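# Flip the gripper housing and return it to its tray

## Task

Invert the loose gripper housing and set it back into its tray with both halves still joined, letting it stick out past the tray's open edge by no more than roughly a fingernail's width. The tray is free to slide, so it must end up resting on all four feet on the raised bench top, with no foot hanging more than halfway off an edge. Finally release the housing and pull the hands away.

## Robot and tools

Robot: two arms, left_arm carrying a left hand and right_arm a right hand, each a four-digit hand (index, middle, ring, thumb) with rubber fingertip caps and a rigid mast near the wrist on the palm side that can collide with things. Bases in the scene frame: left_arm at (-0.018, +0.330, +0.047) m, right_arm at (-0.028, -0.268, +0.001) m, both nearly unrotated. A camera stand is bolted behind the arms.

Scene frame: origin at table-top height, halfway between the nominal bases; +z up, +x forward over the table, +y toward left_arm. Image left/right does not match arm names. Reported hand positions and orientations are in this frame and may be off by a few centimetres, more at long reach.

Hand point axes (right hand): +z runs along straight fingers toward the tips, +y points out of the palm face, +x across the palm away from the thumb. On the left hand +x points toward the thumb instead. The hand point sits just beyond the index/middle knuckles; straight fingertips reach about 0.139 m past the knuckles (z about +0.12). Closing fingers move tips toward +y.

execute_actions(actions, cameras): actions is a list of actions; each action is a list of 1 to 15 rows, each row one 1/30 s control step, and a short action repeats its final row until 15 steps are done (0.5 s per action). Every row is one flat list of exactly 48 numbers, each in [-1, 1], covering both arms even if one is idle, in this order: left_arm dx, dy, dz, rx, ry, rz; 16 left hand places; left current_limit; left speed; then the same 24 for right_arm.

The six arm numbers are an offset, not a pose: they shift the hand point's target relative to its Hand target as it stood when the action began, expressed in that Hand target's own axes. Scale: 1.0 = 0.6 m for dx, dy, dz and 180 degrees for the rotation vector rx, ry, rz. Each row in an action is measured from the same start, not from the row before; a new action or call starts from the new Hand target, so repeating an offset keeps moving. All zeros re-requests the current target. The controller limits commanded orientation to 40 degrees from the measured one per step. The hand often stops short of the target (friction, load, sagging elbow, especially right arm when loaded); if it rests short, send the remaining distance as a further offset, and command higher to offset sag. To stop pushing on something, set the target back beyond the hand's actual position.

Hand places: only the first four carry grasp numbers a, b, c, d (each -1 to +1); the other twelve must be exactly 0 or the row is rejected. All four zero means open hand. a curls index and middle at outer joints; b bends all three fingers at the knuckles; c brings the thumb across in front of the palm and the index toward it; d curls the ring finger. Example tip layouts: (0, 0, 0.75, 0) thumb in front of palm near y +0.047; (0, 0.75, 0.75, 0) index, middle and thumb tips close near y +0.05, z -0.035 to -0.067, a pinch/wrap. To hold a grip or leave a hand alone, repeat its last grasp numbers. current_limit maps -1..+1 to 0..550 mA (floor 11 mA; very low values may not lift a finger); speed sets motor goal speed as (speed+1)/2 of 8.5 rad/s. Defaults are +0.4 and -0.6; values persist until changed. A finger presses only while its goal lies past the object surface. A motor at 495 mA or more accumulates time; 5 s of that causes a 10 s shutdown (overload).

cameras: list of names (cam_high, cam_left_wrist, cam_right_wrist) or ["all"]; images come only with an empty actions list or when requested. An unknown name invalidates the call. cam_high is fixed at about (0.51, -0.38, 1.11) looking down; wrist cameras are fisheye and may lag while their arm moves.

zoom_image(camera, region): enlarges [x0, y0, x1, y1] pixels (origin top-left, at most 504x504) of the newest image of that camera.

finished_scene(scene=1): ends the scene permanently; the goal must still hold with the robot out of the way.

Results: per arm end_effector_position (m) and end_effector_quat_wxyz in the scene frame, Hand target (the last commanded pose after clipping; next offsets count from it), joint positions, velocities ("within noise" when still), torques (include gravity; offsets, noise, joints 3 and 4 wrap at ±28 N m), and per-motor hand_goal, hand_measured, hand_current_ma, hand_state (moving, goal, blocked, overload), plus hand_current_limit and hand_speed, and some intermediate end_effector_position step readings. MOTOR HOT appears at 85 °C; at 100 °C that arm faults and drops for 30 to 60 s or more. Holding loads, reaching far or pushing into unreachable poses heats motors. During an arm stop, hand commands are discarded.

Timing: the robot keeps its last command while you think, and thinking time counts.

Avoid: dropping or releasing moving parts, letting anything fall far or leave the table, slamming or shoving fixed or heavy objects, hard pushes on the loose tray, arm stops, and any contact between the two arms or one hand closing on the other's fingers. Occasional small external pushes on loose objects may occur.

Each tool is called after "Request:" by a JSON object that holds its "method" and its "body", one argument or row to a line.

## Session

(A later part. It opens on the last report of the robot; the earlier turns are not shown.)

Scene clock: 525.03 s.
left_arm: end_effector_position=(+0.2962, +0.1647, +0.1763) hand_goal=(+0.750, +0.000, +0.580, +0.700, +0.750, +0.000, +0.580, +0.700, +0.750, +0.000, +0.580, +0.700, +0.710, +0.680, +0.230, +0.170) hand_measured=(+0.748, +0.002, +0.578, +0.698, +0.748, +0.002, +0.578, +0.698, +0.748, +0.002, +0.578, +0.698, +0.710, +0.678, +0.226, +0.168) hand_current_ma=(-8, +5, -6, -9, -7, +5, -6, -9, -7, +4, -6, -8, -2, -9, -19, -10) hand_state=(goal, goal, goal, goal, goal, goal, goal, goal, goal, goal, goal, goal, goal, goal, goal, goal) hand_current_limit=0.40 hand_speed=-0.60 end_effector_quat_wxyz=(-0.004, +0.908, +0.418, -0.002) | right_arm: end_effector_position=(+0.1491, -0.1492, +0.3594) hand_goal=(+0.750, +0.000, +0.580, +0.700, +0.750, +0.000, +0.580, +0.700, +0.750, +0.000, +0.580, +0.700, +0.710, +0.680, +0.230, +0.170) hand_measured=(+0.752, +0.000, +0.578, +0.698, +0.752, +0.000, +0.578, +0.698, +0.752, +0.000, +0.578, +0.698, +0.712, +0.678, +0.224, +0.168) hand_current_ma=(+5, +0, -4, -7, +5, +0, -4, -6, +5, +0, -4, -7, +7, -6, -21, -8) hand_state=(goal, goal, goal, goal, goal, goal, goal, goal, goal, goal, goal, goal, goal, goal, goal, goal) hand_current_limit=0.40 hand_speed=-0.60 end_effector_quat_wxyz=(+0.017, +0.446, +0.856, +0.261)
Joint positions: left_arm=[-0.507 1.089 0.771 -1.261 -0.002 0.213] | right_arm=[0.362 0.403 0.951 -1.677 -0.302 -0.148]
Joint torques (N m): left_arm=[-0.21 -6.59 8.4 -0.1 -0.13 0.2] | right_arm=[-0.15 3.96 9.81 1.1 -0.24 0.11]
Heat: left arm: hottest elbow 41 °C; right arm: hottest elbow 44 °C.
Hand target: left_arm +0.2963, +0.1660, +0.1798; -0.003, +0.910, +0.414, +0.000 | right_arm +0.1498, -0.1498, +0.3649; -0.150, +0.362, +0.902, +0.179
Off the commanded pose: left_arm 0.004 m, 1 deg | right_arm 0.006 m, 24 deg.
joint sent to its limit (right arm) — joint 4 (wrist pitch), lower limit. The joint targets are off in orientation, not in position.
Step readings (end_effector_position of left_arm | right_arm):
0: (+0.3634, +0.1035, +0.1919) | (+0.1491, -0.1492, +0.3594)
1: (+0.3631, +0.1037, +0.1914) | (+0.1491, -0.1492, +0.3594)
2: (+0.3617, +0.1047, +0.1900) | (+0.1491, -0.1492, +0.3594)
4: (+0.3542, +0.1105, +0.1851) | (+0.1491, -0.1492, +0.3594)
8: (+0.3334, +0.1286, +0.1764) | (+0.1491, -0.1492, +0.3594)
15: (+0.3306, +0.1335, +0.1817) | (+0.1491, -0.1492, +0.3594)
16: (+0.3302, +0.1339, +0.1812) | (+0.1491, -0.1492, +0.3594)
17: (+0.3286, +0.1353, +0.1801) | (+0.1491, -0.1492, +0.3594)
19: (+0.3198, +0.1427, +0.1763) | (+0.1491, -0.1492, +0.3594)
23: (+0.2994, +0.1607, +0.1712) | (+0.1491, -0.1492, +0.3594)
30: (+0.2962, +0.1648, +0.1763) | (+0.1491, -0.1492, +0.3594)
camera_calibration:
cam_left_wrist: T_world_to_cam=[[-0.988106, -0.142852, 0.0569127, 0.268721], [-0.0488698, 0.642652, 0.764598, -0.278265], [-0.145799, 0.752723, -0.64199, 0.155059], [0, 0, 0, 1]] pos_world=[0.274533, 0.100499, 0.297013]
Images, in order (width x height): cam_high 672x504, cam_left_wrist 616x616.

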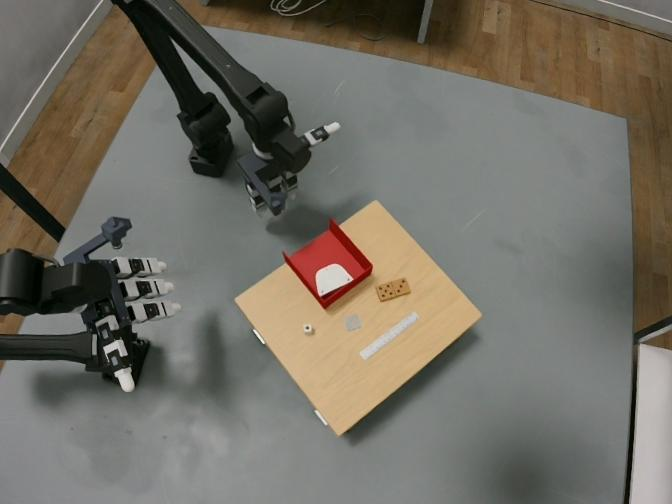

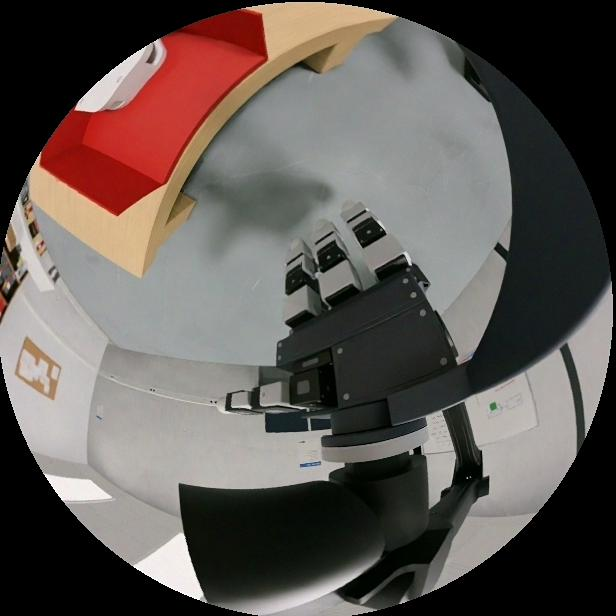

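Request:
{"method": "zoom_image", "body": {
  "camera": "cam_left_wrist",
  "region": [70, 30, 180, 120]
}}

Scaled by 4.582 from the camera's 616x616 image, which has a finer 880x880 frame.

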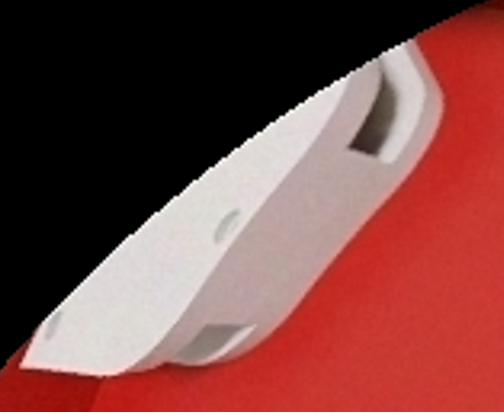

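Request:
{"method": "execute_actions", "body": {
  "actions": [
    [[0,0,-0.06,0,0,0,0,0.05,0,0.5,0,0,0,0,0,0,0,0,0,0,0,0,0.4,-0.6,0,0,0,0,0,0,0,0,0,0,0,0,0,0,0,0,0,0,0,0,0,0,0.4,-0.6],[0,0,-0.12,0,0,0,0,0.1,0,1,0,0,0,0,0,0,0,0,0,0,0,0,0.4,-0.6,0,0,0,0,0,0,0,0,0,0,0,0,0,0,0,0,0,0,0,0,0,0,0.4,-0.6]],
    [[0,0,-0.12,0,0,0,0,0.1,0,1,0,0,0,0,0,0,0,0,0,0,0,0,0.4,-0.6,0,0,0,0,0,0,0,0,0,0,0,0,0,0,0,0,0,0,0,0,0,0,0.4,-0.6]],
    [[-0.0128,0.0903,-0.12,0,0,0,0,0.1,0,1,0,0,0,0,0,0,0,0,0,0,0,0,0.4,-0.6,0,0,0,0,0,0,0,0,0,0,0,0,0,0,0,0,0,0,0,0,0,0,0.4,-0.6]],
    [[-0.0128,0.0903,0,0,0,0,0,0.1,0,1,0,0,0,0,0,0,0,0,0,0,0,0,0.4,-0.6,0,0,0,0,0,0,0,0,0,0,0,0,0,0,0,0,0,0,0,0,0,0,0.4,-0.6]],
    [[-0.0128,0.0903,0,0,0,0,0,0.1,0,1,0,0,0,0,0,0,0,0,0,0,0,0,0.4,-0.6,0,0,0,0,0,0,0,0,0,0,0,0,0,0,0,0,0,0,0,0,0,0,0.4,-0.6]],
    [[-0.0128,0.0903,0,0,0,0,0,0.1,0,1,0,0,0,0,0,0,0,0,0,0,0,0,0.4,-0.6,0,0,0,0,0,0,0,0,0,0,0,0,0,0,0,0,0,0,0,0,0,0,0.4,-0.6]]
  ],
  "cameras": ["cam_left_wrist", "cam_high"]
}}

Scene clock: 641.43 s.
left_arm: end_effector_position=(+0.4319, +0.0060, +0.3717) hand_goal=(+0.716, +0.000, +0.510, +0.720, +0.776, +0.000, +0.560, +0.700, +0.150, +0.000, -1.000, -0.380, +0.710, +0.680, +0.230, +0.190) hand_measured=(+0.716, +0.002, +0.512, +0.718, +0.776, +0.002, +0.562, +0.698, +0.160, +0.002, -0.996, -0.378, +0.710, +0.678, +0.226, +0.186) hand_current_ma=(+1, +4, +7, -9, -3, +5, +7, -9, +43, +4, +14, +7, +2, -9, -19, -17) hand_state=(goal, goal, goal, goal, goal, goal, goal, goal, goal, goal, goal, goal, goal, goal, goal, goal) hand_current_limit=0.40 hand_speed=-0.60 end_effector_quat_wxyz=(+0.019, +0.913, +0.407, +0.013) | right_arm: end_effector_position=(+0.1491, -0.1492, +0.3594) hand_goal=(+0.750, +0.000, +0.580, +0.700, +0.750, +0.000, +0.580, +0.700, +0.750, +0.000, +0.580, +0.700, +0.710, +0.680, +0.230, +0.170) hand_measured=(+0.752, +0.000, +0.578, +0.698, +0.752, +0.000, +0.578, +0.698, +0.752, +0.000, +0.578, +0.698, +0.712, +0.678, +0.224, +0.168) hand_current_ma=(+5, +0, -4, -7, +5, +0, -4, -6, +5, +0, -4, -7, +7, -6, -21, -8) hand_state=(goal, goal, goal, goal, goal, goal, goal, goal, goal, goal, goal, goal, goal, goal, goal, goal) hand_current_limit=0.40 hand_speed=-0.60 end_effector_quat_wxyz=(+0.017, +0.446, +0.856, +0.261)
Joint positions: left_arm=[-0.664 1.543 1.694 -1.677 -0.005 0.08] | right_arm=[0.362 0.403 0.951 -1.677 -0.302 -0.148]
Joint torques (N m): left_arm=[-1.2 -13.68 12.79 0.4 -0.16 -0.12] | right_arm=[0.15 4.25 9.84 1.03 -0.24 0.12]
Heat: left arm: hottest elbow 44 °C; right arm: hottest elbow 45 °C.
Hand target: left_arm +0.4398, -0.0007, +0.3946; -0.003, +0.910, +0.414, +0.000 | right_arm +0.1498, -0.1498, +0.3649; -0.150, +0.362, +0.902, +0.179
Off the commanded pose: left_arm 0.025 m, 3 deg | right_arm 0.006 m, 24 deg.
joint sent to its limit (left arm) — joint 4 (wrist pitch), lower limit. The joint targets are off in orientation, not in position.
joint sent to its limit (right arm) — joint 4 (wrist pitch), lower limit. The joint targets are off in orientation, not in position.
Step readings (end_effector_position of left_arm | right_arm):
0: (+0.2962, +0.1646, +0.1763) | (+0.1491, -0.1492, +0.3594)
1: (+0.2958, +0.1648, +0.1762) | (+0.1491, -0.1492, +0.3594)
2: (+0.2937, +0.1660, +0.1756) | (+0.1491, -0.1492, +0.3594)
4: (+0.2861, +0.1700, +0.1783) | (+0.1491, -0.1492, +0.3594)
8: (+0.2811, +0.1727, +0.2024) | (+0.1491, -0.1492, +0.3594)
15: (+0.2880, +0.1690, +0.2346) | (+0.1491, -0.1492, +0.3594)
16: (+0.2874, +0.1693, +0.2349) | (+0.1491, -0.1492, +0.3594)
17: (+0.2853, +0.1704, +0.2365) | (+0.1491, -0.1492, +0.3594)
19: (+0.2808, +0.1729, +0.2465) | (+0.1491, -0.1492, +0.3594)
23: (+0.2872, +0.1694, +0.2842) | (+0.1491, -0.1492, +0.3594)
30: (+0.2892, +0.1683, +0.3060) | (+0.1491, -0.1492, +0.3594)
31: (+0.2890, +0.1684, +0.3064) | (+0.1491, -0.1492, +0.3594)
32: (+0.2892, +0.1677, +0.3087) | (+0.1491, -0.1492, +0.3594)
34: (+0.2952, +0.1610, +0.3223) | (+0.1491, -0.1492, +0.3594)
38: (+0.3148, +0.1384, +0.3654) | (+0.1491, -0.1492, +0.3594)
45: (+0.3228, +0.1293, +0.3819) | (+0.1491, -0.1492, +0.3594)
46: (+0.3238, +0.1288, +0.3808) | (+0.1491, -0.1492, +0.3594)
47: (+0.3251, +0.1268, +0.3796) | (+0.1491, -0.1492, +0.3594)
49: (+0.3341, +0.1177, +0.3809) | (+0.1491, -0.1492, +0.3594)
53: (+0.3539, +0.0942, +0.3775) | (+0.1491, -0.1492, +0.3594)
60: (+0.3597, +0.0870, +0.3649) | (+0.1491, -0.1492, +0.3594)
61: (+0.3604, +0.0867, +0.3665) | (+0.1491, -0.1492, +0.3594)
62: (+0.3620, +0.0851, +0.3683) | (+0.1491, -0.1492, +0.3594)
64: (+0.3705, +0.0767, +0.3768) | (+0.1491, -0.1492, +0.3594)
68: (+0.3890, +0.0558, +0.3857) | (+0.1491, -0.1492, +0.3594)
75: (+0.3955, +0.0468, +0.3702) | (+0.1491, -0.1492, +0.3594)
76: (+0.3958, +0.0466, +0.3704) | (+0.1491, -0.1492, +0.3594)
77: (+0.3973, +0.0451, +0.3716) | (+0.1491, -0.1492, +0.3594)
79: (+0.4062, +0.0360, +0.3793) | (+0.1491, -0.1492, +0.3594)
83: (+0.4252, +0.0158, +0.3868) | (+0.1491, -0.1492, +0.3594)
90: (+0.4311, +0.0064, +0.3698) | (+0.1491, -0.1492, +0.3594)
camera_calibration:
cam_left_wrist: T_world_to_cam=[[-0.992974, -0.117273, 0.0158098, 0.386307], [-0.0668674, 0.666304, 0.742676, -0.303257], [-0.0976296, 0.736401, -0.669464, 0.409271], [0, 0, 0, 1]] pos_world=[0.403272, -0.054023, 0.493106]
Images, in order (width x height): cam_high 672x504, cam_left_wrist 616x616.

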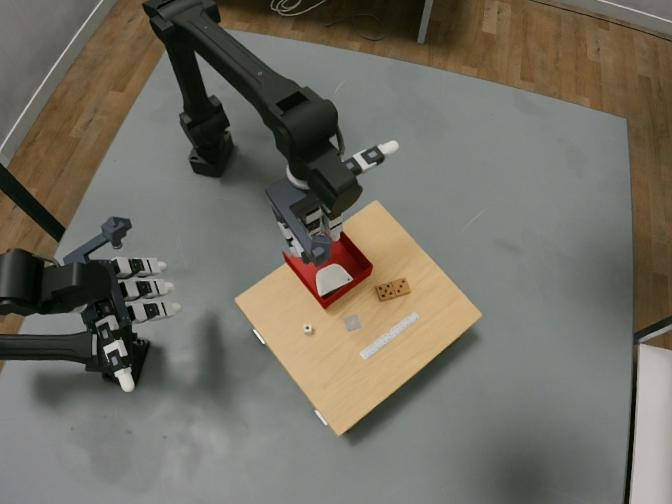

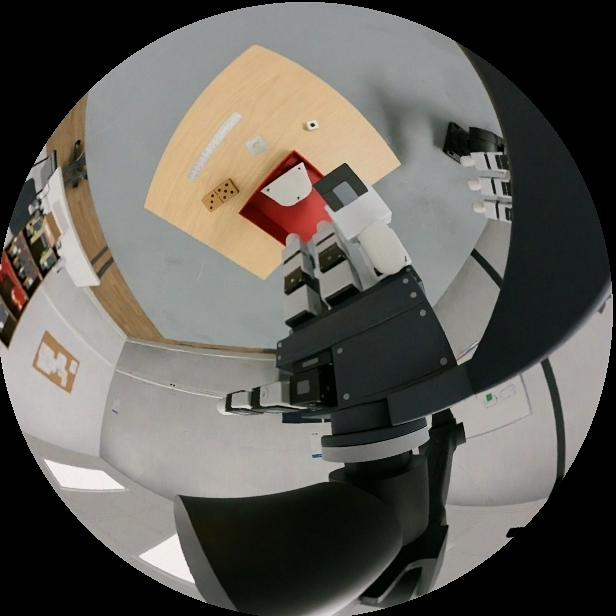

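Request:
{"method": "zoom_image", "body": {
  "camera": "cam_left_wrist",
  "region": [225, 130, 345, 250]
}}

Request:
{"method": "zoom_image", "body": {
  "camera": "cam_high",
  "region": [250, 170, 410, 310]
}}

Scaled by 4.200 from the camera's 616x616 image, which has a finer 880x880 frame.

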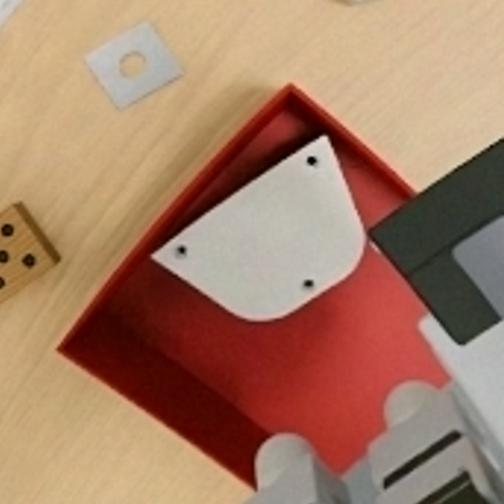

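Scaled by 3.150 from the camera's 672x504 image, which has a finer 960x720 frame.

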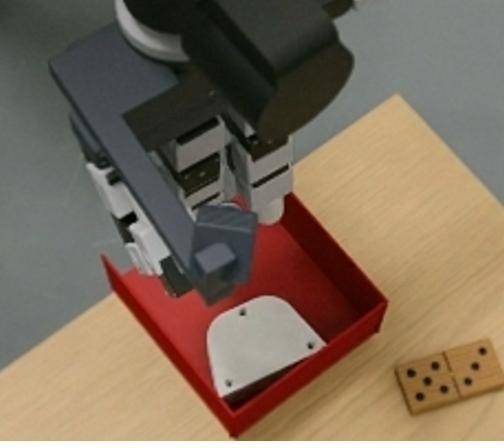

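Request:
{"method": "execute_actions", "body": {
  "actions": [
    [[-0.0189,0.053,0,0,0,0,0,0.1,0,1,0,0,0,0,0,0,0,0,0,0,0,0,0.4,-0.6,0,0,0,0,0,0,0,0,0,0,0,0,0,0,0,0,0,0,0,0,0,0,0.4,-0.6]],
    [[-0.0189,0.053,0.03,0,0,0,0,0.1,0,1,0,0,0,0,0,0,0,0,0,0,0,0,0.4,-0.6,0,0,0,0,0,0,0,0,0,0,0,0,0,0,0,0,0,0,0,0,0,0,0.4,-0.6]]
  ],
  "cameras": ["cam_left_wrist", "cam_high"]
}}

Request:
{"method": "zoom_image", "body": {
  "camera": "cam_left_wrist",
  "region": [235, 150, 355, 270]
}}

Scene clock: 679.10 s.
left_arm: end_effector_position=(+0.4656, -0.0518, +0.3541) hand_goal=(+0.716, +0.000, +0.510, +0.720, +0.776, +0.000, +0.560, +0.700, +0.150, +0.000, -1.000, -0.380, +0.710, +0.680, +0.230, +0.190) hand_measured=(+0.716, +0.002, +0.512, +0.718, +0.776, +0.002, +0.562, +0.698, +0.160, +0.002, -0.996, -0.378, +0.710, +0.678, +0.226, +0.186) hand_current_ma=(+1, +4, +7, -9, -3, +5, +7, -9, +43, +4, +14, +7, +2, -9, -19, -17) hand_state=(goal, goal, goal, goal, goal, goal, goal, goal, goal, goal, goal, goal, goal, goal, goal, goal) hand_current_limit=0.40 hand_speed=-0.60 end_effector_quat_wxyz=(+0.017, +0.913, +0.407, +0.011) | right_arm: end_effector_position=(+0.1491, -0.1492, +0.3594) hand_goal=(+0.750, +0.000, +0.580, +0.700, +0.750, +0.000, +0.580, +0.700, +0.750, +0.000, +0.580, +0.700, +0.710, +0.680, +0.230, +0.170) hand_measured=(+0.752, +0.000, +0.578, +0.698, +0.752, +0.000, +0.578, +0.698, +0.752, +0.000, +0.578, +0.698, +0.712, +0.678, +0.224, +0.168) hand_current_ma=(+5, +0, -4, -7, +5, +0, -4, -6, +5, +0, -4, -7, +7, -6, -21, -8) hand_state=(goal, goal, goal, goal, goal, goal, goal, goal, goal, goal, goal, goal, goal, goal, goal, goal) hand_current_limit=0.40 hand_speed=-0.60 end_effector_quat_wxyz=(+0.017, +0.446, +0.856, +0.261)
Joint positions: left_arm=[-0.713 1.712 1.858 -1.677 -0.005 0.031] | right_arm=[0.362 0.403 0.951 -1.677 -0.302 -0.148]
Joint torques (N m): left_arm=[-1.32 -15.97 12.82 0.25 -0.11 -0.18] | right_arm=[-0.38 4.13 9.84 1.06 -0.23 0.12]
Heat: left arm: hottest elbow 46 °C; right arm: hottest elbow 45 °C.
Hand target: left_arm +0.4728, -0.0594, +0.3763; -0.003, +0.910, +0.414, +0.000 | right_arm +0.1498, -0.1498, +0.3649; -0.150, +0.362, +0.902, +0.179
Off the commanded pose: left_arm 0.024 m, 3 deg | right_arm 0.006 m, 24 deg.
joint sent to its limit (left arm) — joint 4 (wrist pitch), lower limit. The joint targets are off in orientation, not in position.
joint sent to its limit (right arm) — joint 4 (wrist pitch), lower limit. The joint targets are off in orientation, not in position.
Step readings (end_effector_position of left_arm | right_arm):
0: (+0.4319, +0.0060, +0.3717) | (+0.1491, -0.1492, +0.3594)
1: (+0.4321, +0.0059, +0.3723) | (+0.1491, -0.1492, +0.3594)
2: (+0.4328, +0.0048, +0.3731) | (+0.1491, -0.1492, +0.3594)
4: (+0.4371, -0.0016, +0.3781) | (+0.1491, -0.1492, +0.3594)
8: (+0.4458, -0.0149, +0.3843) | (+0.1491, -0.1492, +0.3594)
15: (+0.4470, -0.0224, +0.3754) | (+0.1491, -0.1492, +0.3594)
16: (+0.4475, -0.0227, +0.3749) | (+0.1491, -0.1492, +0.3594)
17: (+0.4485, -0.0239, +0.3749) | (+0.1491, -0.1492, +0.3594)
19: (+0.4532, -0.0311, +0.3768) | (+0.1491, -0.1492, +0.3594)
23: (+0.4628, -0.0437, +0.3718) | (+0.1491, -0.1492, +0.3594)
30: (+0.4650, -0.0516, +0.3528) | (+0.1491, -0.1492, +0.3594)
camera_calibration:
cam_left_wrist: T_world_to_cam=[[-0.992893, -0.117272, 0.0202796, 0.411567], [-0.0633002, 0.664671, 0.74445, -0.251702], [-0.100783, 0.737875, -0.667371, 0.444093], [0, 0, 0, 1]] pos_world=[0.437466, -0.11212, 0.475408]
Images, in order (width x height): cam_high 672x504, cam_left_wrist 616x616.

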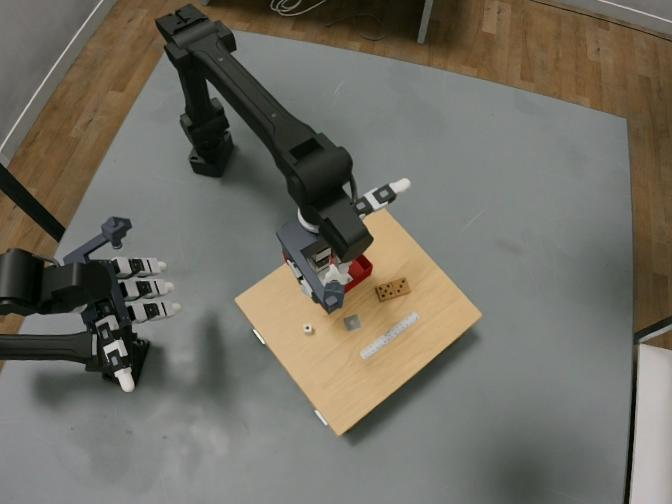

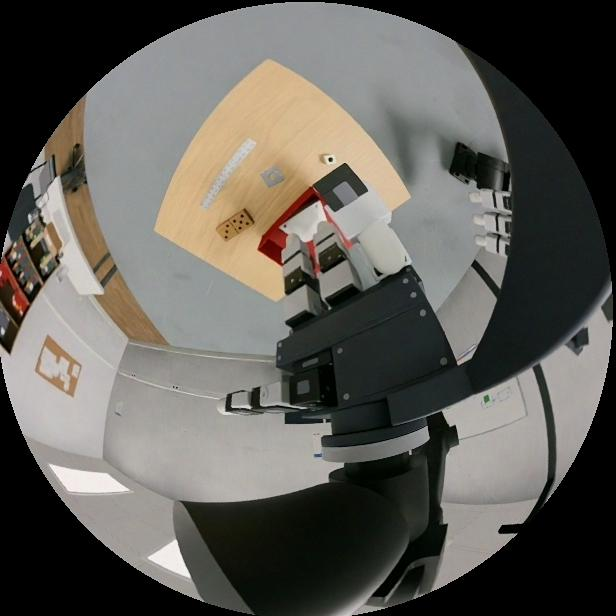

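Scaled by 4.200 from the camera's 616x616 image, which has a finer 880x880 frame.

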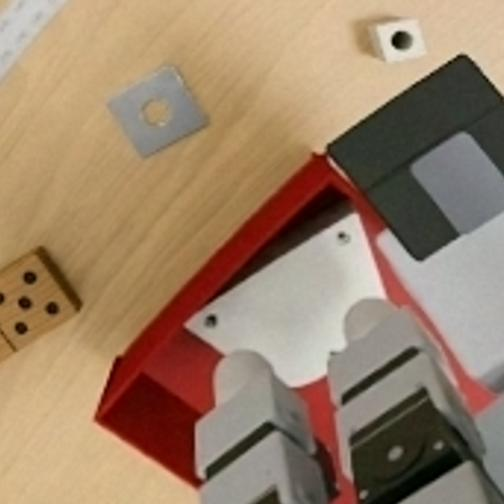

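Request:
{"method": "execute_actions", "body": {
  "actions": [
    [[0,-0.0283,0.03,0,0,0,0,0.1,0,1,0,0,0,0,0,0,0,0,0,0,0,0,0.4,-0.6,0,0,0,0,0,0,0,0,0,0,0,0,0,0,0,0,0,0,0,0,0,0,0.4,-0.6]],
    [[0,0,0.02,0,0,0,0,0.1,0,1,0,0,0,0,0,0,0,0,0,0,0,0,0.4,-0.6,0,0,0,0,0,0,0,0,0,0,0,0,0,0,0,0,0,0,0,0,0,0,0.4,-0.6]]
  ],
  "cameras": ["cam_left_wrist", "cam_high"]
}}

Request:
{"method": "zoom_image", "body": {
  "camera": "cam_left_wrist",
  "region": [235, 150, 355, 270]
}}

Scene clock: 710.10 s.
left_arm: end_effector_position=(+0.4617, -0.0485, +0.3425) hand_goal=(+0.716, +0.000, +0.510, +0.720, +0.776, +0.000, +0.560, +0.700, +0.150, +0.000, -1.000, -0.380, +0.710, +0.680, +0.230, +0.190) hand_measured=(+0.716, +0.002, +0.512, +0.718, +0.776, +0.002, +0.562, +0.698, +0.160, +0.002, -0.996, -0.378, +0.710, +0.678, +0.226, +0.186) hand_current_ma=(+1, +4, +7, -9, -3, +5, +7, -9, +43, +4, +14, +7, +2, -9, -19, -17) hand_state=(goal, goal, goal, goal, goal, goal, goal, goal, goal, goal, goal, goal, goal, goal, goal, goal) hand_current_limit=0.40 hand_speed=-0.60 end_effector_quat_wxyz=(+0.006, +0.913, +0.408, +0.006) | right_arm: end_effector_position=(+0.1491, -0.1492, +0.3594) hand_goal=(+0.750, +0.000, +0.580, +0.700, +0.750, +0.000, +0.580, +0.700, +0.750, +0.000, +0.580, +0.700, +0.710, +0.680, +0.230, +0.170) hand_measured=(+0.752, +0.000, +0.578, +0.698, +0.752, +0.000, +0.578, +0.698, +0.752, +0.000, +0.578, +0.698, +0.712, +0.678, +0.224, +0.168) hand_current_ma=(+5, +0, -4, -7, +5, +0, -4, -6, +5, +0, -4, -7, +7, -6, -21, -8) hand_state=(goal, goal, goal, goal, goal, goal, goal, goal, goal, goal, goal, goal, goal, goal, goal, goal) hand_current_limit=0.40 hand_speed=-0.60 end_effector_quat_wxyz=(+0.017, +0.446, +0.856, +0.261)
Joint positions: left_arm=[-0.713 1.712 1.833 -1.677 -0.005 0.03] | right_arm=[0.362 0.403 0.951 -1.677 -0.302 -0.148]
Joint torques (N m): left_arm=[-0.62 -17.44 8.88 0.18 0 -0.17] | right_arm=[-0.56 3.9 9.74 1.01 -0.2 0.12]
Heat: left arm: hottest elbow 54 °C; right arm: hottest elbow 45 °C.
Hand target: left_arm +0.4600, -0.0481, +0.3465; -0.003, +0.910, +0.414, +0.000 | right_arm +0.1498, -0.1498, +0.3649; -0.150, +0.362, +0.902, +0.179
Off the commanded pose: left_arm 0.004 m, 1 deg | right_arm 0.006 m, 24 deg.
joint sent to its limit (left arm) — joint 4 (wrist pitch), lower limit. The joint targets still meet the commanded pose.
joint sent to its limit (right arm) — joint 4 (wrist pitch), lower limit. The joint targets are off in orientation, not in position.
Step readings (end_effector_position of left_arm | right_arm):
0: (+0.4656, -0.0518, +0.3541) | (+0.1491, -0.1492, +0.3594)
1: (+0.4656, -0.0518, +0.3541) | (+0.1491, -0.1492, +0.3594)
2: (+0.4656, -0.0518, +0.3541) | (+0.1491, -0.1492, +0.3594)
4: (+0.4656, -0.0518, +0.3541) | (+0.1491, -0.1492, +0.3594)
8: (+0.4648, -0.0511, +0.3519) | (+0.1491, -0.1492, +0.3594)
15: (+0.4633, -0.0499, +0.3475) | (+0.1491, -0.1492, +0.3594)
16: (+0.4633, -0.0499, +0.3475) | (+0.1491, -0.1492, +0.3594)
17: (+0.4632, -0.0498, +0.3471) | (+0.1491, -0.1492, +0.3594)
19: (+0.4629, -0.0495, +0.3462) | (+0.1491, -0.1492, +0.3594)
23: (+0.4620, -0.0487, +0.3432) | (+0.1491, -0.1492, +0.3594)
30: (+0.4617, -0.0485, +0.3425) | (+0.1491, -0.1492, +0.3594)
camera_calibration:
cam_left_wrist: T_world_to_cam=[[-0.992211, -0.118896, 0.0371752, 0.402259], [-0.0498723, 0.652593, 0.756065, -0.256377], [-0.114153, 0.748322, -0.653439, 0.435426], [0, 0, 0, 1]] pos_world=[0.436044, -0.110702, 0.463408]
Images, in order (width x height): cam_high 672x504, cam_left_wrist 616x616.

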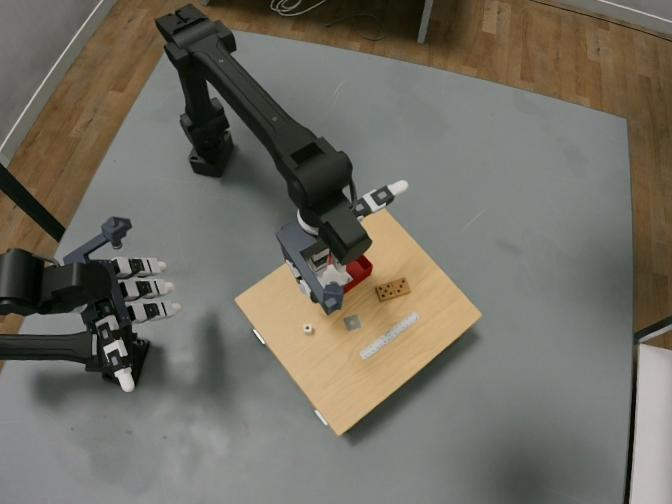

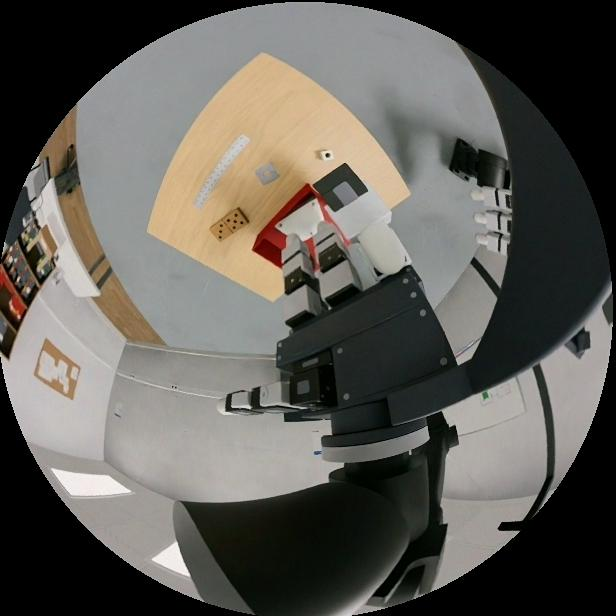

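Scaled by 4.200 from the camera's 616x616 image, which has a finer 880x880 frame.

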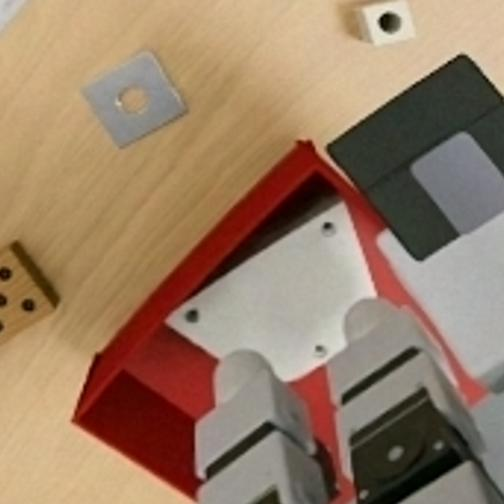

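Request:
{"method": "execute_actions", "body": {
  "actions": [
    [[0,-0.02,0.025,0,0,0,0,0.1,0,1,0,0,0,0,0,0,0,0,0,0,0,0,0.4,-0.6,0,0,0,0,0,0,0,0,0,0,0,0,0,0,0,0,0,0,0,0,0,0,0.4,-0.6]],
    [[0,0,0.018,0,0,0,0,0.1,0,1,0,0,0,0,0,0,0,0,0,0,0,0,0.4,-0.6,0,0,0,0,0,0,0,0,0,0,0,0,0,0,0,0,0,0,0,0,0,0,0.4,-0.6]]
  ],
  "cameras": ["cam_left_wrist", "cam_high"]
}}

Request:
{"method": "zoom_image", "body": {
  "camera": "cam_left_wrist",
  "region": [235, 150, 355, 270]
}}

Scene clock: 716.53 s.
left_arm: end_effector_position=(+0.4515, -0.0399, +0.3156) hand_goal=(+0.716, +0.000, +0.510, +0.720, +0.776, +0.000, +0.560, +0.700, +0.150, +0.000, -1.000, -0.380, +0.710, +0.680, +0.230, +0.190) hand_measured=(+0.716, -0.002, +0.512, +0.718, +0.776, +0.002, +0.562, +0.698, +0.160, +0.002, -0.996, -0.378, +0.710, +0.678, +0.226, +0.186) hand_current_ma=(-1, -4, +4, -6, -3, +5, +7, -9, +43, +4, +14, +7, +2, -9, -19, -17) hand_state=(goal, goal, goal, goal, goal, goal, goal, goal, goal, goal, goal, goal, goal, goal, goal, goal) hand_current_limit=0.40 hand_speed=-0.60 end_effector_quat_wxyz=(-0.011, +0.913, +0.408, -0.003) | right_arm: end_effector_position=(+0.1491, -0.1492, +0.3594) hand_goal=(+0.750, +0.000, +0.580, +0.700, +0.750, +0.000, +0.580, +0.700, +0.750, +0.000, +0.580, +0.700, +0.710, +0.680, +0.230, +0.170) hand_measured=(+0.752, +0.000, +0.578, +0.698, +0.752, +0.000, +0.578, +0.698, +0.752, +0.000, +0.578, +0.698, +0.712, +0.678, +0.224, +0.168) hand_current_ma=(+5, +0, -4, -7, +5, +0, -4, -6, +5, +0, -4, -7, +7, -6, -21, -8) hand_state=(goal, goal, goal, goal, goal, goal, goal, goal, goal, goal, goal, goal, goal, goal, goal, goal) hand_current_limit=0.40 hand_speed=-0.60 end_effector_quat_wxyz=(+0.017, +0.446, +0.856, +0.261)
Joint positions: left_arm=[-0.713 1.694 1.748 -1.647 -0.005 0.03] | right_arm=[0.362 0.403 0.951 -1.677 -0.302 -0.148]
Joint torques (N m): left_arm=[-0.67 -17.44 8.2 0.8 0.01 -0.17] | right_arm=[-0.15 4.01 9.76 0.99 -0.25 0.12]
Heat: left arm: hottest elbow 52 °C; right arm: hottest elbow 45 °C.
Hand target: left_arm +0.4509, -0.0401, +0.3206; -0.003, +0.910, +0.414, +0.000 | right_arm +0.1498, -0.1498, +0.3649; -0.150, +0.362, +0.902, +0.179
Off the commanded pose: left_arm 0.005 m, 1 deg | right_arm 0.006 m, 24 deg.
joint sent to its limit (right arm) — joint 4 (wrist pitch), lower limit. The joint targets are off in orientation, not in position.
Step readings (end_effector_position of left_arm | right_arm):
0: (+0.4617, -0.0485, +0.3425) | (+0.1491, -0.1492, +0.3594)
1: (+0.4616, -0.0483, +0.3419) | (+0.1491, -0.1492, +0.3594)
2: (+0.4611, -0.0479, +0.3404) | (+0.1491, -0.1492, +0.3594)
4: (+0.4579, -0.0453, +0.3355) | (+0.1491, -0.1492, +0.3594)
8: (+0.4526, -0.0407, +0.3227) | (+0.1491, -0.1492, +0.3594)
15: (+0.4514, -0.0399, +0.3193) | (+0.1491, -0.1492, +0.3594)
16: (+0.4514, -0.0399, +0.3191) | (+0.1491, -0.1492, +0.3594)
17: (+0.4517, -0.0401, +0.3189) | (+0.1491, -0.1492, +0.3594)
19: (+0.4520, -0.0403, +0.3171) | (+0.1491, -0.1492, +0.3594)
23: (+0.4516, -0.0399, +0.3155) | (+0.1491, -0.1492, +0.3594)
30: (+0.4514, -0.0399, +0.3156) | (+0.1491, -0.1492, +0.3594)
camera_calibration:
cam_left_wrist: T_world_to_cam=[[-0.990659, -0.120837, 0.0631929, 0.385081], [-0.0281469, 0.634637, 0.772298, -0.257794], [-0.133427, 0.763305, -0.63211, 0.412826], [0, 0, 0, 1]] pos_world=[0.42931, -0.104974, 0.435711]
Images, in order (width x height): cam_high 672x504, cam_left_wrist 616x616.

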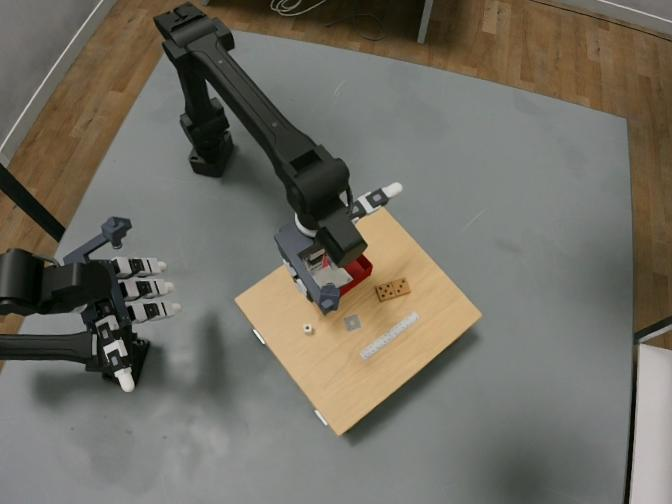

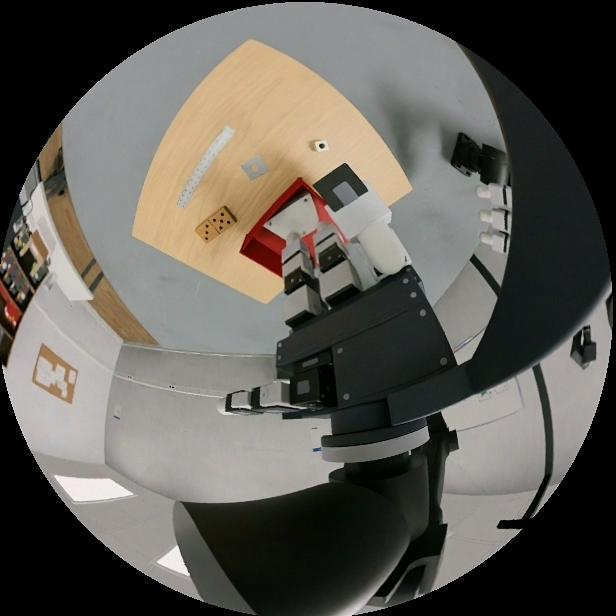

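Scaled by 4.200 from the camera's 616x616 image, which has a finer 880x880 frame.

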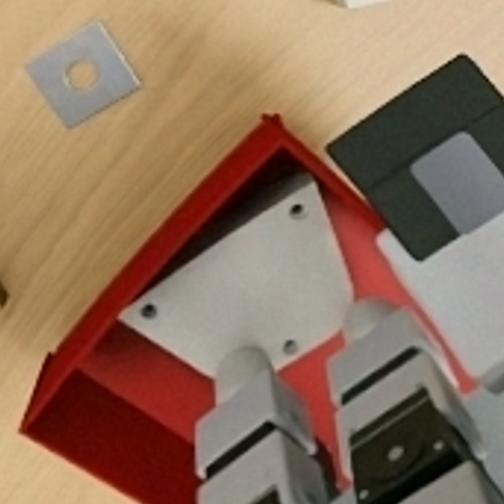

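Request:
{"method": "execute_actions", "body": {
  "actions": [
    [[0,0,-0.015,0,0,0,0,0.1,0,1,0,0,0,0,0,0,0,0,0,0,0,0,0.4,-0.6,0,0,0,0,0,0,0,0,0,0,0,0,0,0,0,0,0,0,0,0,0,0,0.4,-0.6],[0.033,0.0233,-0.015,0,0,0,0,0.1,0,1,0,0,0,0,0,0,0,0,0,0,0,0,0.4,-0.6,0,0,0,0,0,0,0,0,0,0,0,0,0,0,0,0,0,0,0,0,0,0,0.4,-0.6]],
    [[0,0,0.003,0,0,0,0,0.1,0,1,0,0,0,0,0,0,0,0,0,0,0,0,0.4,-0.6,0,0,0,0,0,0,0,0,0,0,0,0,0,0,0,0,0,0,0,0,0,0,0.4,-0.6]]
  ],
  "cameras": ["cam_left_wrist"]
}}

Request:
{"method": "zoom_image", "body": {
  "camera": "cam_left_wrist",
  "region": [235, 150, 355, 270]
}}

Scene clock: 726.10 s.
left_arm: end_effector_position=(+0.4645, -0.0262, +0.3167) hand_goal=(+0.716, +0.000, +0.510, +0.720, +0.776, +0.000, +0.560, +0.700, +0.150, +0.000, -1.000, -0.380, +0.710, +0.680, +0.230, +0.190) hand_measured=(+0.714, -0.002, +0.510, +0.718, +0.776, +0.002, +0.562, +0.698, +0.160, +0.002, -0.996, -0.378, +0.710, +0.678, +0.226, +0.186) hand_current_ma=(-3, -5, +2, -6, -3, +5, +7, -9, +43, +4, +14, +7, +2, -9, -19, -17) hand_state=(goal, goal, goal, goal, goal, goal, goal, goal, goal, goal, goal, goal, goal, goal, goal, goal) hand_current_limit=0.40 hand_speed=-0.60 end_effector_quat_wxyz=(-0.014, +0.907, +0.420, -0.005) | right_arm: end_effector_position=(+0.1491, -0.1492, +0.3594) hand_goal=(+0.750, +0.000, +0.580, +0.700, +0.750, +0.000, +0.580, +0.700, +0.750, +0.000, +0.580, +0.700, +0.710, +0.680, +0.230, +0.170) hand_measured=(+0.752, +0.000, +0.578, +0.698, +0.752, +0.000, +0.578, +0.698, +0.752, +0.000, +0.578, +0.698, +0.712, +0.678, +0.224, +0.168) hand_current_ma=(+5, +0, -4, -7, +5, +0, -4, -6, +5, +0, -4, -7, +7, -6, -21, -8) hand_state=(goal, goal, goal, goal, goal, goal, goal, goal, goal, goal, goal, goal, goal, goal, goal, goal) hand_current_limit=0.40 hand_speed=-0.60 end_effector_quat_wxyz=(+0.017, +0.446, +0.856, +0.261)
Joint positions: left_arm=[-0.68 1.704 1.765 -1.66 -0.004 0.035] | right_arm=[0.362 0.403 0.951 -1.677 -0.302 -0.148]
Joint torques (N m): left_arm=[-1.08 -14.86 12.51 0.17 -0.05 0.21] | right_arm=[-0.67 3.84 9.85 1.05 -0.24 0.14]
Heat: left arm: hottest elbow 50 °C; right arm: hottest elbow 46 °C.
Hand target: left_arm +0.4744, -0.0345, +0.3277; -0.003, +0.910, +0.414, +0.000 | right_arm +0.1498, -0.1498, +0.3649; -0.150, +0.362, +0.902, +0.179
Off the commanded pose: left_arm 0.017 m, 2 deg | right_arm 0.006 m, 24 deg.
joint sent to its limit (right arm) — joint 4 (wrist pitch), lower limit. The joint targets are off in orientation, not in position.
Step readings (end_effector_position of left_arm | right_arm):
0: (+0.4515, -0.0399, +0.3156) | (+0.1491, -0.1492, +0.3594)
1: (+0.4515, -0.0399, +0.3156) | (+0.1491, -0.1492, +0.3594)
2: (+0.4515, -0.0399, +0.3156) | (+0.1491, -0.1492, +0.3594)
4: (+0.4518, -0.0393, +0.3156) | (+0.1491, -0.1492, +0.3594)
8: (+0.4557, -0.0335, +0.3164) | (+0.1491, -0.1492, +0.3594)
15: (+0.4642, -0.0261, +0.3179) | (+0.1491, -0.1492, +0.3594)
16: (+0.4644, -0.0259, +0.3176) | (+0.1491, -0.1492, +0.3594)
17: (+0.4644, -0.0260, +0.3176) | (+0.1491, -0.1492, +0.3594)
19: (+0.4645, -0.0261, +0.3172) | (+0.1491, -0.1492, +0.3594)
23: (+0.4645, -0.0262, +0.3167) | (+0.1491, -0.1492, +0.3594)
30: (+0.4645, -0.0262, +0.3167) | (+0.1491, -0.1492, +0.3594)
camera_calibration:
cam_left_wrist: T_world_to_cam=[[-0.986683, -0.147855, 0.0677866, 0.395549], [-0.0413389, 0.631023, 0.774662, -0.261685], [-0.157313, 0.761544, -0.628732, 0.414815], [0, 0, 0, 1]] pos_world=[0.44472, -0.0922862, 0.436712]
Images, in order (width x height): cam_left_wrist 616x616.

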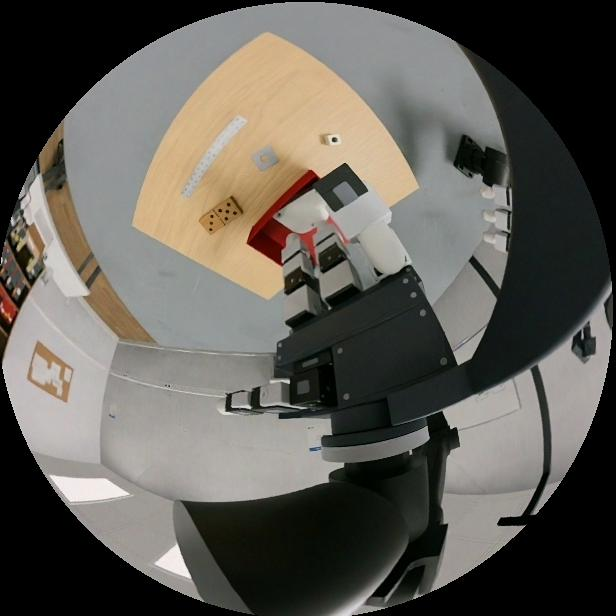

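Scaled by 4.200 from the camera's 616x616 image, which has a finer 880x880 frame.

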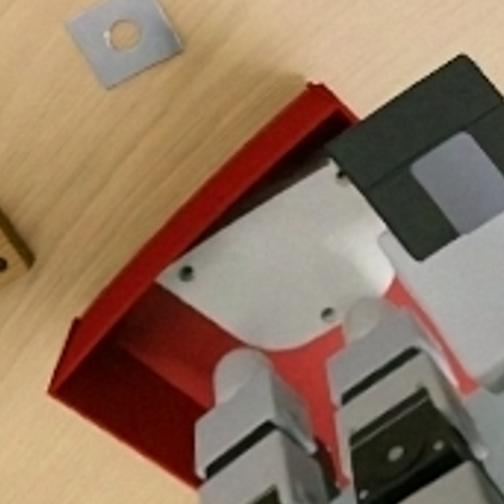

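Request:
{"method": "execute_actions", "body": {
  "actions": [
    [[0.004,0.015,0,0,0,0,0,0.1,0,1,0,0,0,0,0,0,0,0,0,0,0,0,0.4,-0.6,0,0,0,0,0,0,0,0,0,0,0,0,0,0,0,0,0,0,0,0,0,0,0.4,-0.6],[0.008,0.03,0,0,0,0,0,0.1,0,1,0,0,0,0,0,0,0,0,0,0,0,0,0.4,-0.6,0,0,0,0,0,0,0,0,0,0,0,0,0,0,0,0,0,0,0,0,0,0,0.4,-0.6]],
    [[0,0,0,0,0,0,0,0.1,0,1,0,0,0,0,0,0,0,0,0,0,0,0,0.4,-0.6,0,0,0,0,0,0,0,0,0,0,0,0,0,0,0,0,0,0,0,0,0,0,0.4,-0.6]]
  ],
  "cameras": ["cam_left_wrist"]
}}

Request:
{"method": "zoom_image", "body": {
  "camera": "cam_left_wrist",
  "region": [235, 150, 355, 270]
}}

Scene clock: 736.10 s.
left_arm: end_effector_position=(+0.4794, -0.0381, +0.3167) hand_goal=(+0.716, +0.000, +0.510, +0.720, +0.776, +0.000, +0.560, +0.700, +0.150, +0.000, -1.000, -0.380, +0.710, +0.680, +0.230, +0.190) hand_measured=(+0.714, -0.002, +0.510, +0.718, +0.776, +0.002, +0.562, +0.698, +0.160, +0.002, -0.996, -0.378, +0.710, +0.678, +0.226, +0.186) hand_current_ma=(-3, -5, +2, -6, +0, +4, +6, -7, +43, +4, +14, +7, +2, -9, -19, -17) hand_state=(goal, goal, goal, goal, goal, goal, goal, goal, goal, goal, goal, goal, goal, goal, goal, goal) hand_current_limit=0.40 hand_speed=-0.60 end_effector_quat_wxyz=(-0.011, +0.909, +0.417, -0.004) | right_arm: end_effector_position=(+0.1491, -0.1492, +0.3594) hand_goal=(+0.750, +0.000, +0.580, +0.700, +0.750, +0.000, +0.580, +0.700, +0.750, +0.000, +0.580, +0.700, +0.710, +0.680, +0.230, +0.170) hand_measured=(+0.752, +0.000, +0.578, +0.698, +0.752, +0.000, +0.578, +0.698, +0.752, +0.000, +0.578, +0.698, +0.712, +0.678, +0.224, +0.168) hand_current_ma=(+5, +0, -4, -7, +5, +0, -4, -6, +5, +0, -4, -7, +7, -6, -21, -8) hand_state=(goal, goal, goal, goal, goal, goal, goal, goal, goal, goal, goal, goal, goal, goal, goal, goal) hand_current_limit=0.40 hand_speed=-0.60 end_effector_quat_wxyz=(+0.017, +0.446, +0.856, +0.261)
Joint positions: left_arm=[-0.679 1.754 1.831 -1.671 -0.004 0.042] | right_arm=[0.362 0.403 0.951 -1.677 -0.302 -0.148]
Joint torques (N m): left_arm=[-0.56 -16.09 12.56 0.05 -0.03 0.17] | right_arm=[-0.21 4.19 9.83 1.13 -0.23 0.11]
Heat: left arm: hottest elbow 51 °C; right arm: hottest elbow 46 °C.
Hand target: left_arm +0.4911, -0.0427, +0.3278; -0.003, +0.910, +0.414, +0.000 | right_arm +0.1498, -0.1498, +0.3649; -0.150, +0.362, +0.902, +0.179
Off the commanded pose: left_arm 0.017 m, 1 deg | right_arm 0.006 m, 24 deg.
joint sent to its limit (left arm) — joint 4 (wrist pitch), lower limit. The joint targets still meet the commanded pose.
joint sent to its limit (right arm) — joint 4 (wrist pitch), lower limit. The joint targets are off in orientation, not in position.
Step readings (end_effector_position of left_arm | right_arm):
0: (+0.4645, -0.0262, +0.3167) | (+0.1491, -0.1492, +0.3594)
1: (+0.4645, -0.0262, +0.3167) | (+0.1491, -0.1492, +0.3594)
2: (+0.4648, -0.0265, +0.3167) | (+0.1491, -0.1492, +0.3594)
4: (+0.4675, -0.0287, +0.3180) | (+0.1491, -0.1492, +0.3594)
8: (+0.4765, -0.0358, +0.3192) | (+0.1491, -0.1492, +0.3594)
15: (+0.4796, -0.0382, +0.3168) | (+0.1491, -0.1492, +0.3594)
16: (+0.4796, -0.0382, +0.3168) | (+0.1491, -0.1492, +0.3594)
17: (+0.4795, -0.0382, +0.3168) | (+0.1491, -0.1492, +0.3594)
19: (+0.4794, -0.0381, +0.3167) | (+0.1491, -0.1492, +0.3594)
23: (+0.4794, -0.0381, +0.3167) | (+0.1491, -0.1492, +0.3594)
30: (+0.4794, -0.0381, +0.3167) | (+0.1491, -0.1492, +0.3594)
camera_calibration:
cam_left_wrist: T_world_to_cam=[[-0.98787, -0.141227, 0.0645578, 0.410412], [-0.0401225, 0.633771, 0.772479, -0.253306], [-0.15001, 0.760519, -0.63175, 0.423639], [0, 0, 0, 1]] pos_world=[0.458821, -0.103686, 0.436812]
Images, in order (width x height): cam_left_wrist 616x616.

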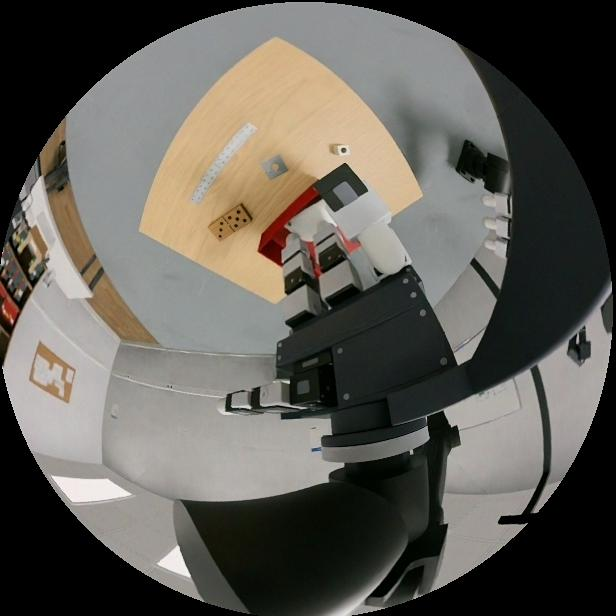

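Scaled by 4.200 from the camera's 616x616 image, which has a finer 880x880 frame.

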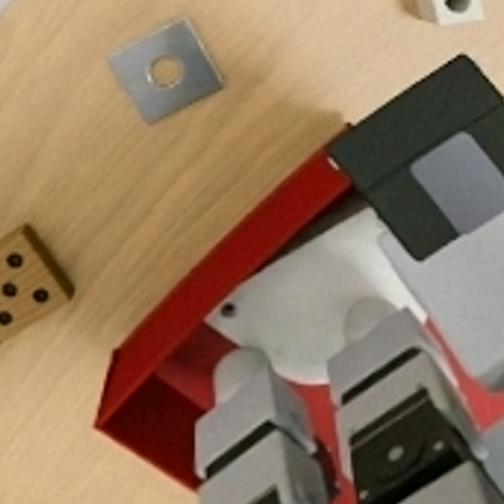

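Request:
{"method": "execute_actions", "body": {
  "actions": [
    [[-0.003,0.015,0.01,0,0,0,0,0.1,0,1,0,0,0,0,0,0,0,0,0,0,0,0,0.4,-0.6,0,0,0,0,0,0,0,0,0,0,0,0,0,0,0,0,0,0,0,0,0,0,0.4,-0.6]],
    [[0,0,0.012,0,0,0,0,0.1,0,1,0,0,0,0,0,0,0,0,0,0,0,0,0.4,-0.6,0,0,0,0,0,0,0,0,0,0,0,0,0,0,0,0,0,0,0,0,0,0,0.4,-0.6]]
  ],
  "cameras": ["cam_left_wrist"]
}}

Request:
{"method": "zoom_image", "body": {
  "camera": "cam_left_wrist",
  "region": [235, 150, 355, 270]
}}

Scene clock: 743.23 s.
left_arm: end_effector_position=(+0.4850, -0.0426, +0.3159) hand_goal=(+0.716, +0.000, +0.510, +0.720, +0.776, +0.000, +0.560, +0.700, +0.150, +0.000, -1.000, -0.380, +0.710, +0.680, +0.230, +0.190) hand_measured=(+0.714, -0.002, +0.510, +0.718, +0.784, +0.000, +0.566, +0.702, +0.160, +0.002, -0.996, -0.378, +0.710, +0.678, +0.226, +0.186) hand_current_ma=(-3, -5, +2, -6, +28, +2, +21, +6, +43, +4, +14, +7, +2, -9, -19, -17) hand_state=(goal, goal, goal, goal, goal, goal, goal, goal, goal, goal, goal, goal, goal, goal, goal, goal) hand_current_limit=0.40 hand_speed=-0.60 end_effector_quat_wxyz=(-0.010, +0.909, +0.417, -0.003) | right_arm: end_effector_position=(+0.1491, -0.1492, +0.3594) hand_goal=(+0.750, +0.000, +0.580, +0.700, +0.750, +0.000, +0.580, +0.700, +0.750, +0.000, +0.580, +0.700, +0.710, +0.680, +0.230, +0.170) hand_measured=(+0.752, +0.000, +0.578, +0.698, +0.752, +0.000, +0.578, +0.698, +0.752, +0.000, +0.578, +0.698, +0.712, +0.678, +0.224, +0.168) hand_current_ma=(+5, +0, -4, -7, +5, +0, -4, -6, +5, +0, -4, -7, +7, -6, -21, -8) hand_state=(goal, goal, goal, goal, goal, goal, goal, goal, goal, goal, goal, goal, goal, goal, goal, goal) hand_current_limit=0.40 hand_speed=-0.60 end_effector_quat_wxyz=(+0.017, +0.446, +0.856, +0.261)
Joint positions: left_arm=[-0.679 1.773 1.853 -1.672 -0.004 0.042] | right_arm=[0.362 0.403 0.951 -1.677 -0.302 -0.148]
Joint torques (N m): left_arm=[-0.56 -15.5 10.96 0.87 -0.04 0.18] | right_arm=[-0.38 4.31 9.78 1.02 -0.2 0.11]
Heat: left arm: hottest elbow 53 °C; right arm: hottest elbow 46 °C.
Hand target: left_arm +0.4967, -0.0500, +0.3144; -0.003, +0.910, +0.414, +0.000 | right_arm +0.1498, -0.1498, +0.3649; -0.150, +0.362, +0.902, +0.179
Off the commanded pose: left_arm 0.014 m, 1 deg | right_arm 0.006 m, 24 deg.
joint sent to its limit (right arm) — joint 4 (wrist pitch), lower limit. The joint targets are off in orientation, not in position.
Step readings (end_effector_position of left_arm | right_arm):
0: (+0.4794, -0.0381, +0.3167) | (+0.1491, -0.1492, +0.3594)
1: (+0.4795, -0.0382, +0.3165) | (+0.1491, -0.1492, +0.3594)
2: (+0.4797, -0.0384, +0.3164) | (+0.1491, -0.1492, +0.3594)
4: (+0.4811, -0.0395, +0.3163) | (+0.1491, -0.1492, +0.3594)
8: (+0.4843, -0.0420, +0.3159) | (+0.1491, -0.1492, +0.3594)
15: (+0.4850, -0.0426, +0.3159) | (+0.1491, -0.1492, +0.3594)
16: (+0.4850, -0.0426, +0.3159) | (+0.1491, -0.1492, +0.3594)
17: (+0.4850, -0.0426, +0.3159) | (+0.1491, -0.1492, +0.3594)
19: (+0.4850, -0.0426, +0.3159) | (+0.1491, -0.1492, +0.3594)
23: (+0.4850, -0.0426, +0.3159) | (+0.1491, -0.1492, +0.3594)
30: (+0.4850, -0.0426, +0.3159) | (+0.1491, -0.1492, +0.3594)
camera_calibration:
cam_left_wrist: T_world_to_cam=[[-0.988001, -0.141158, 0.0626752, 0.415998], [-0.0417953, 0.635025, 0.77136, -0.248412], [-0.148684, 0.759485, -0.633306, 0.427076], [0, 0, 0, 1]] pos_world=[0.464123, -0.107888, 0.436011]
Images, in order (width x height): cam_left_wrist 616x616.

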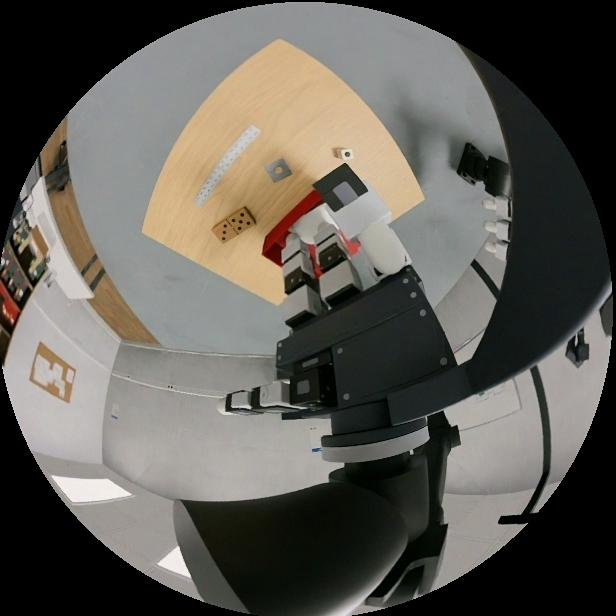

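Scaled by 4.200 from the camera's 616x616 image, which has a finer 880x880 frame.

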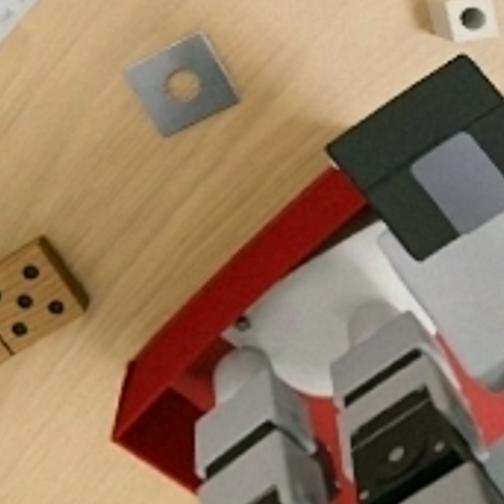

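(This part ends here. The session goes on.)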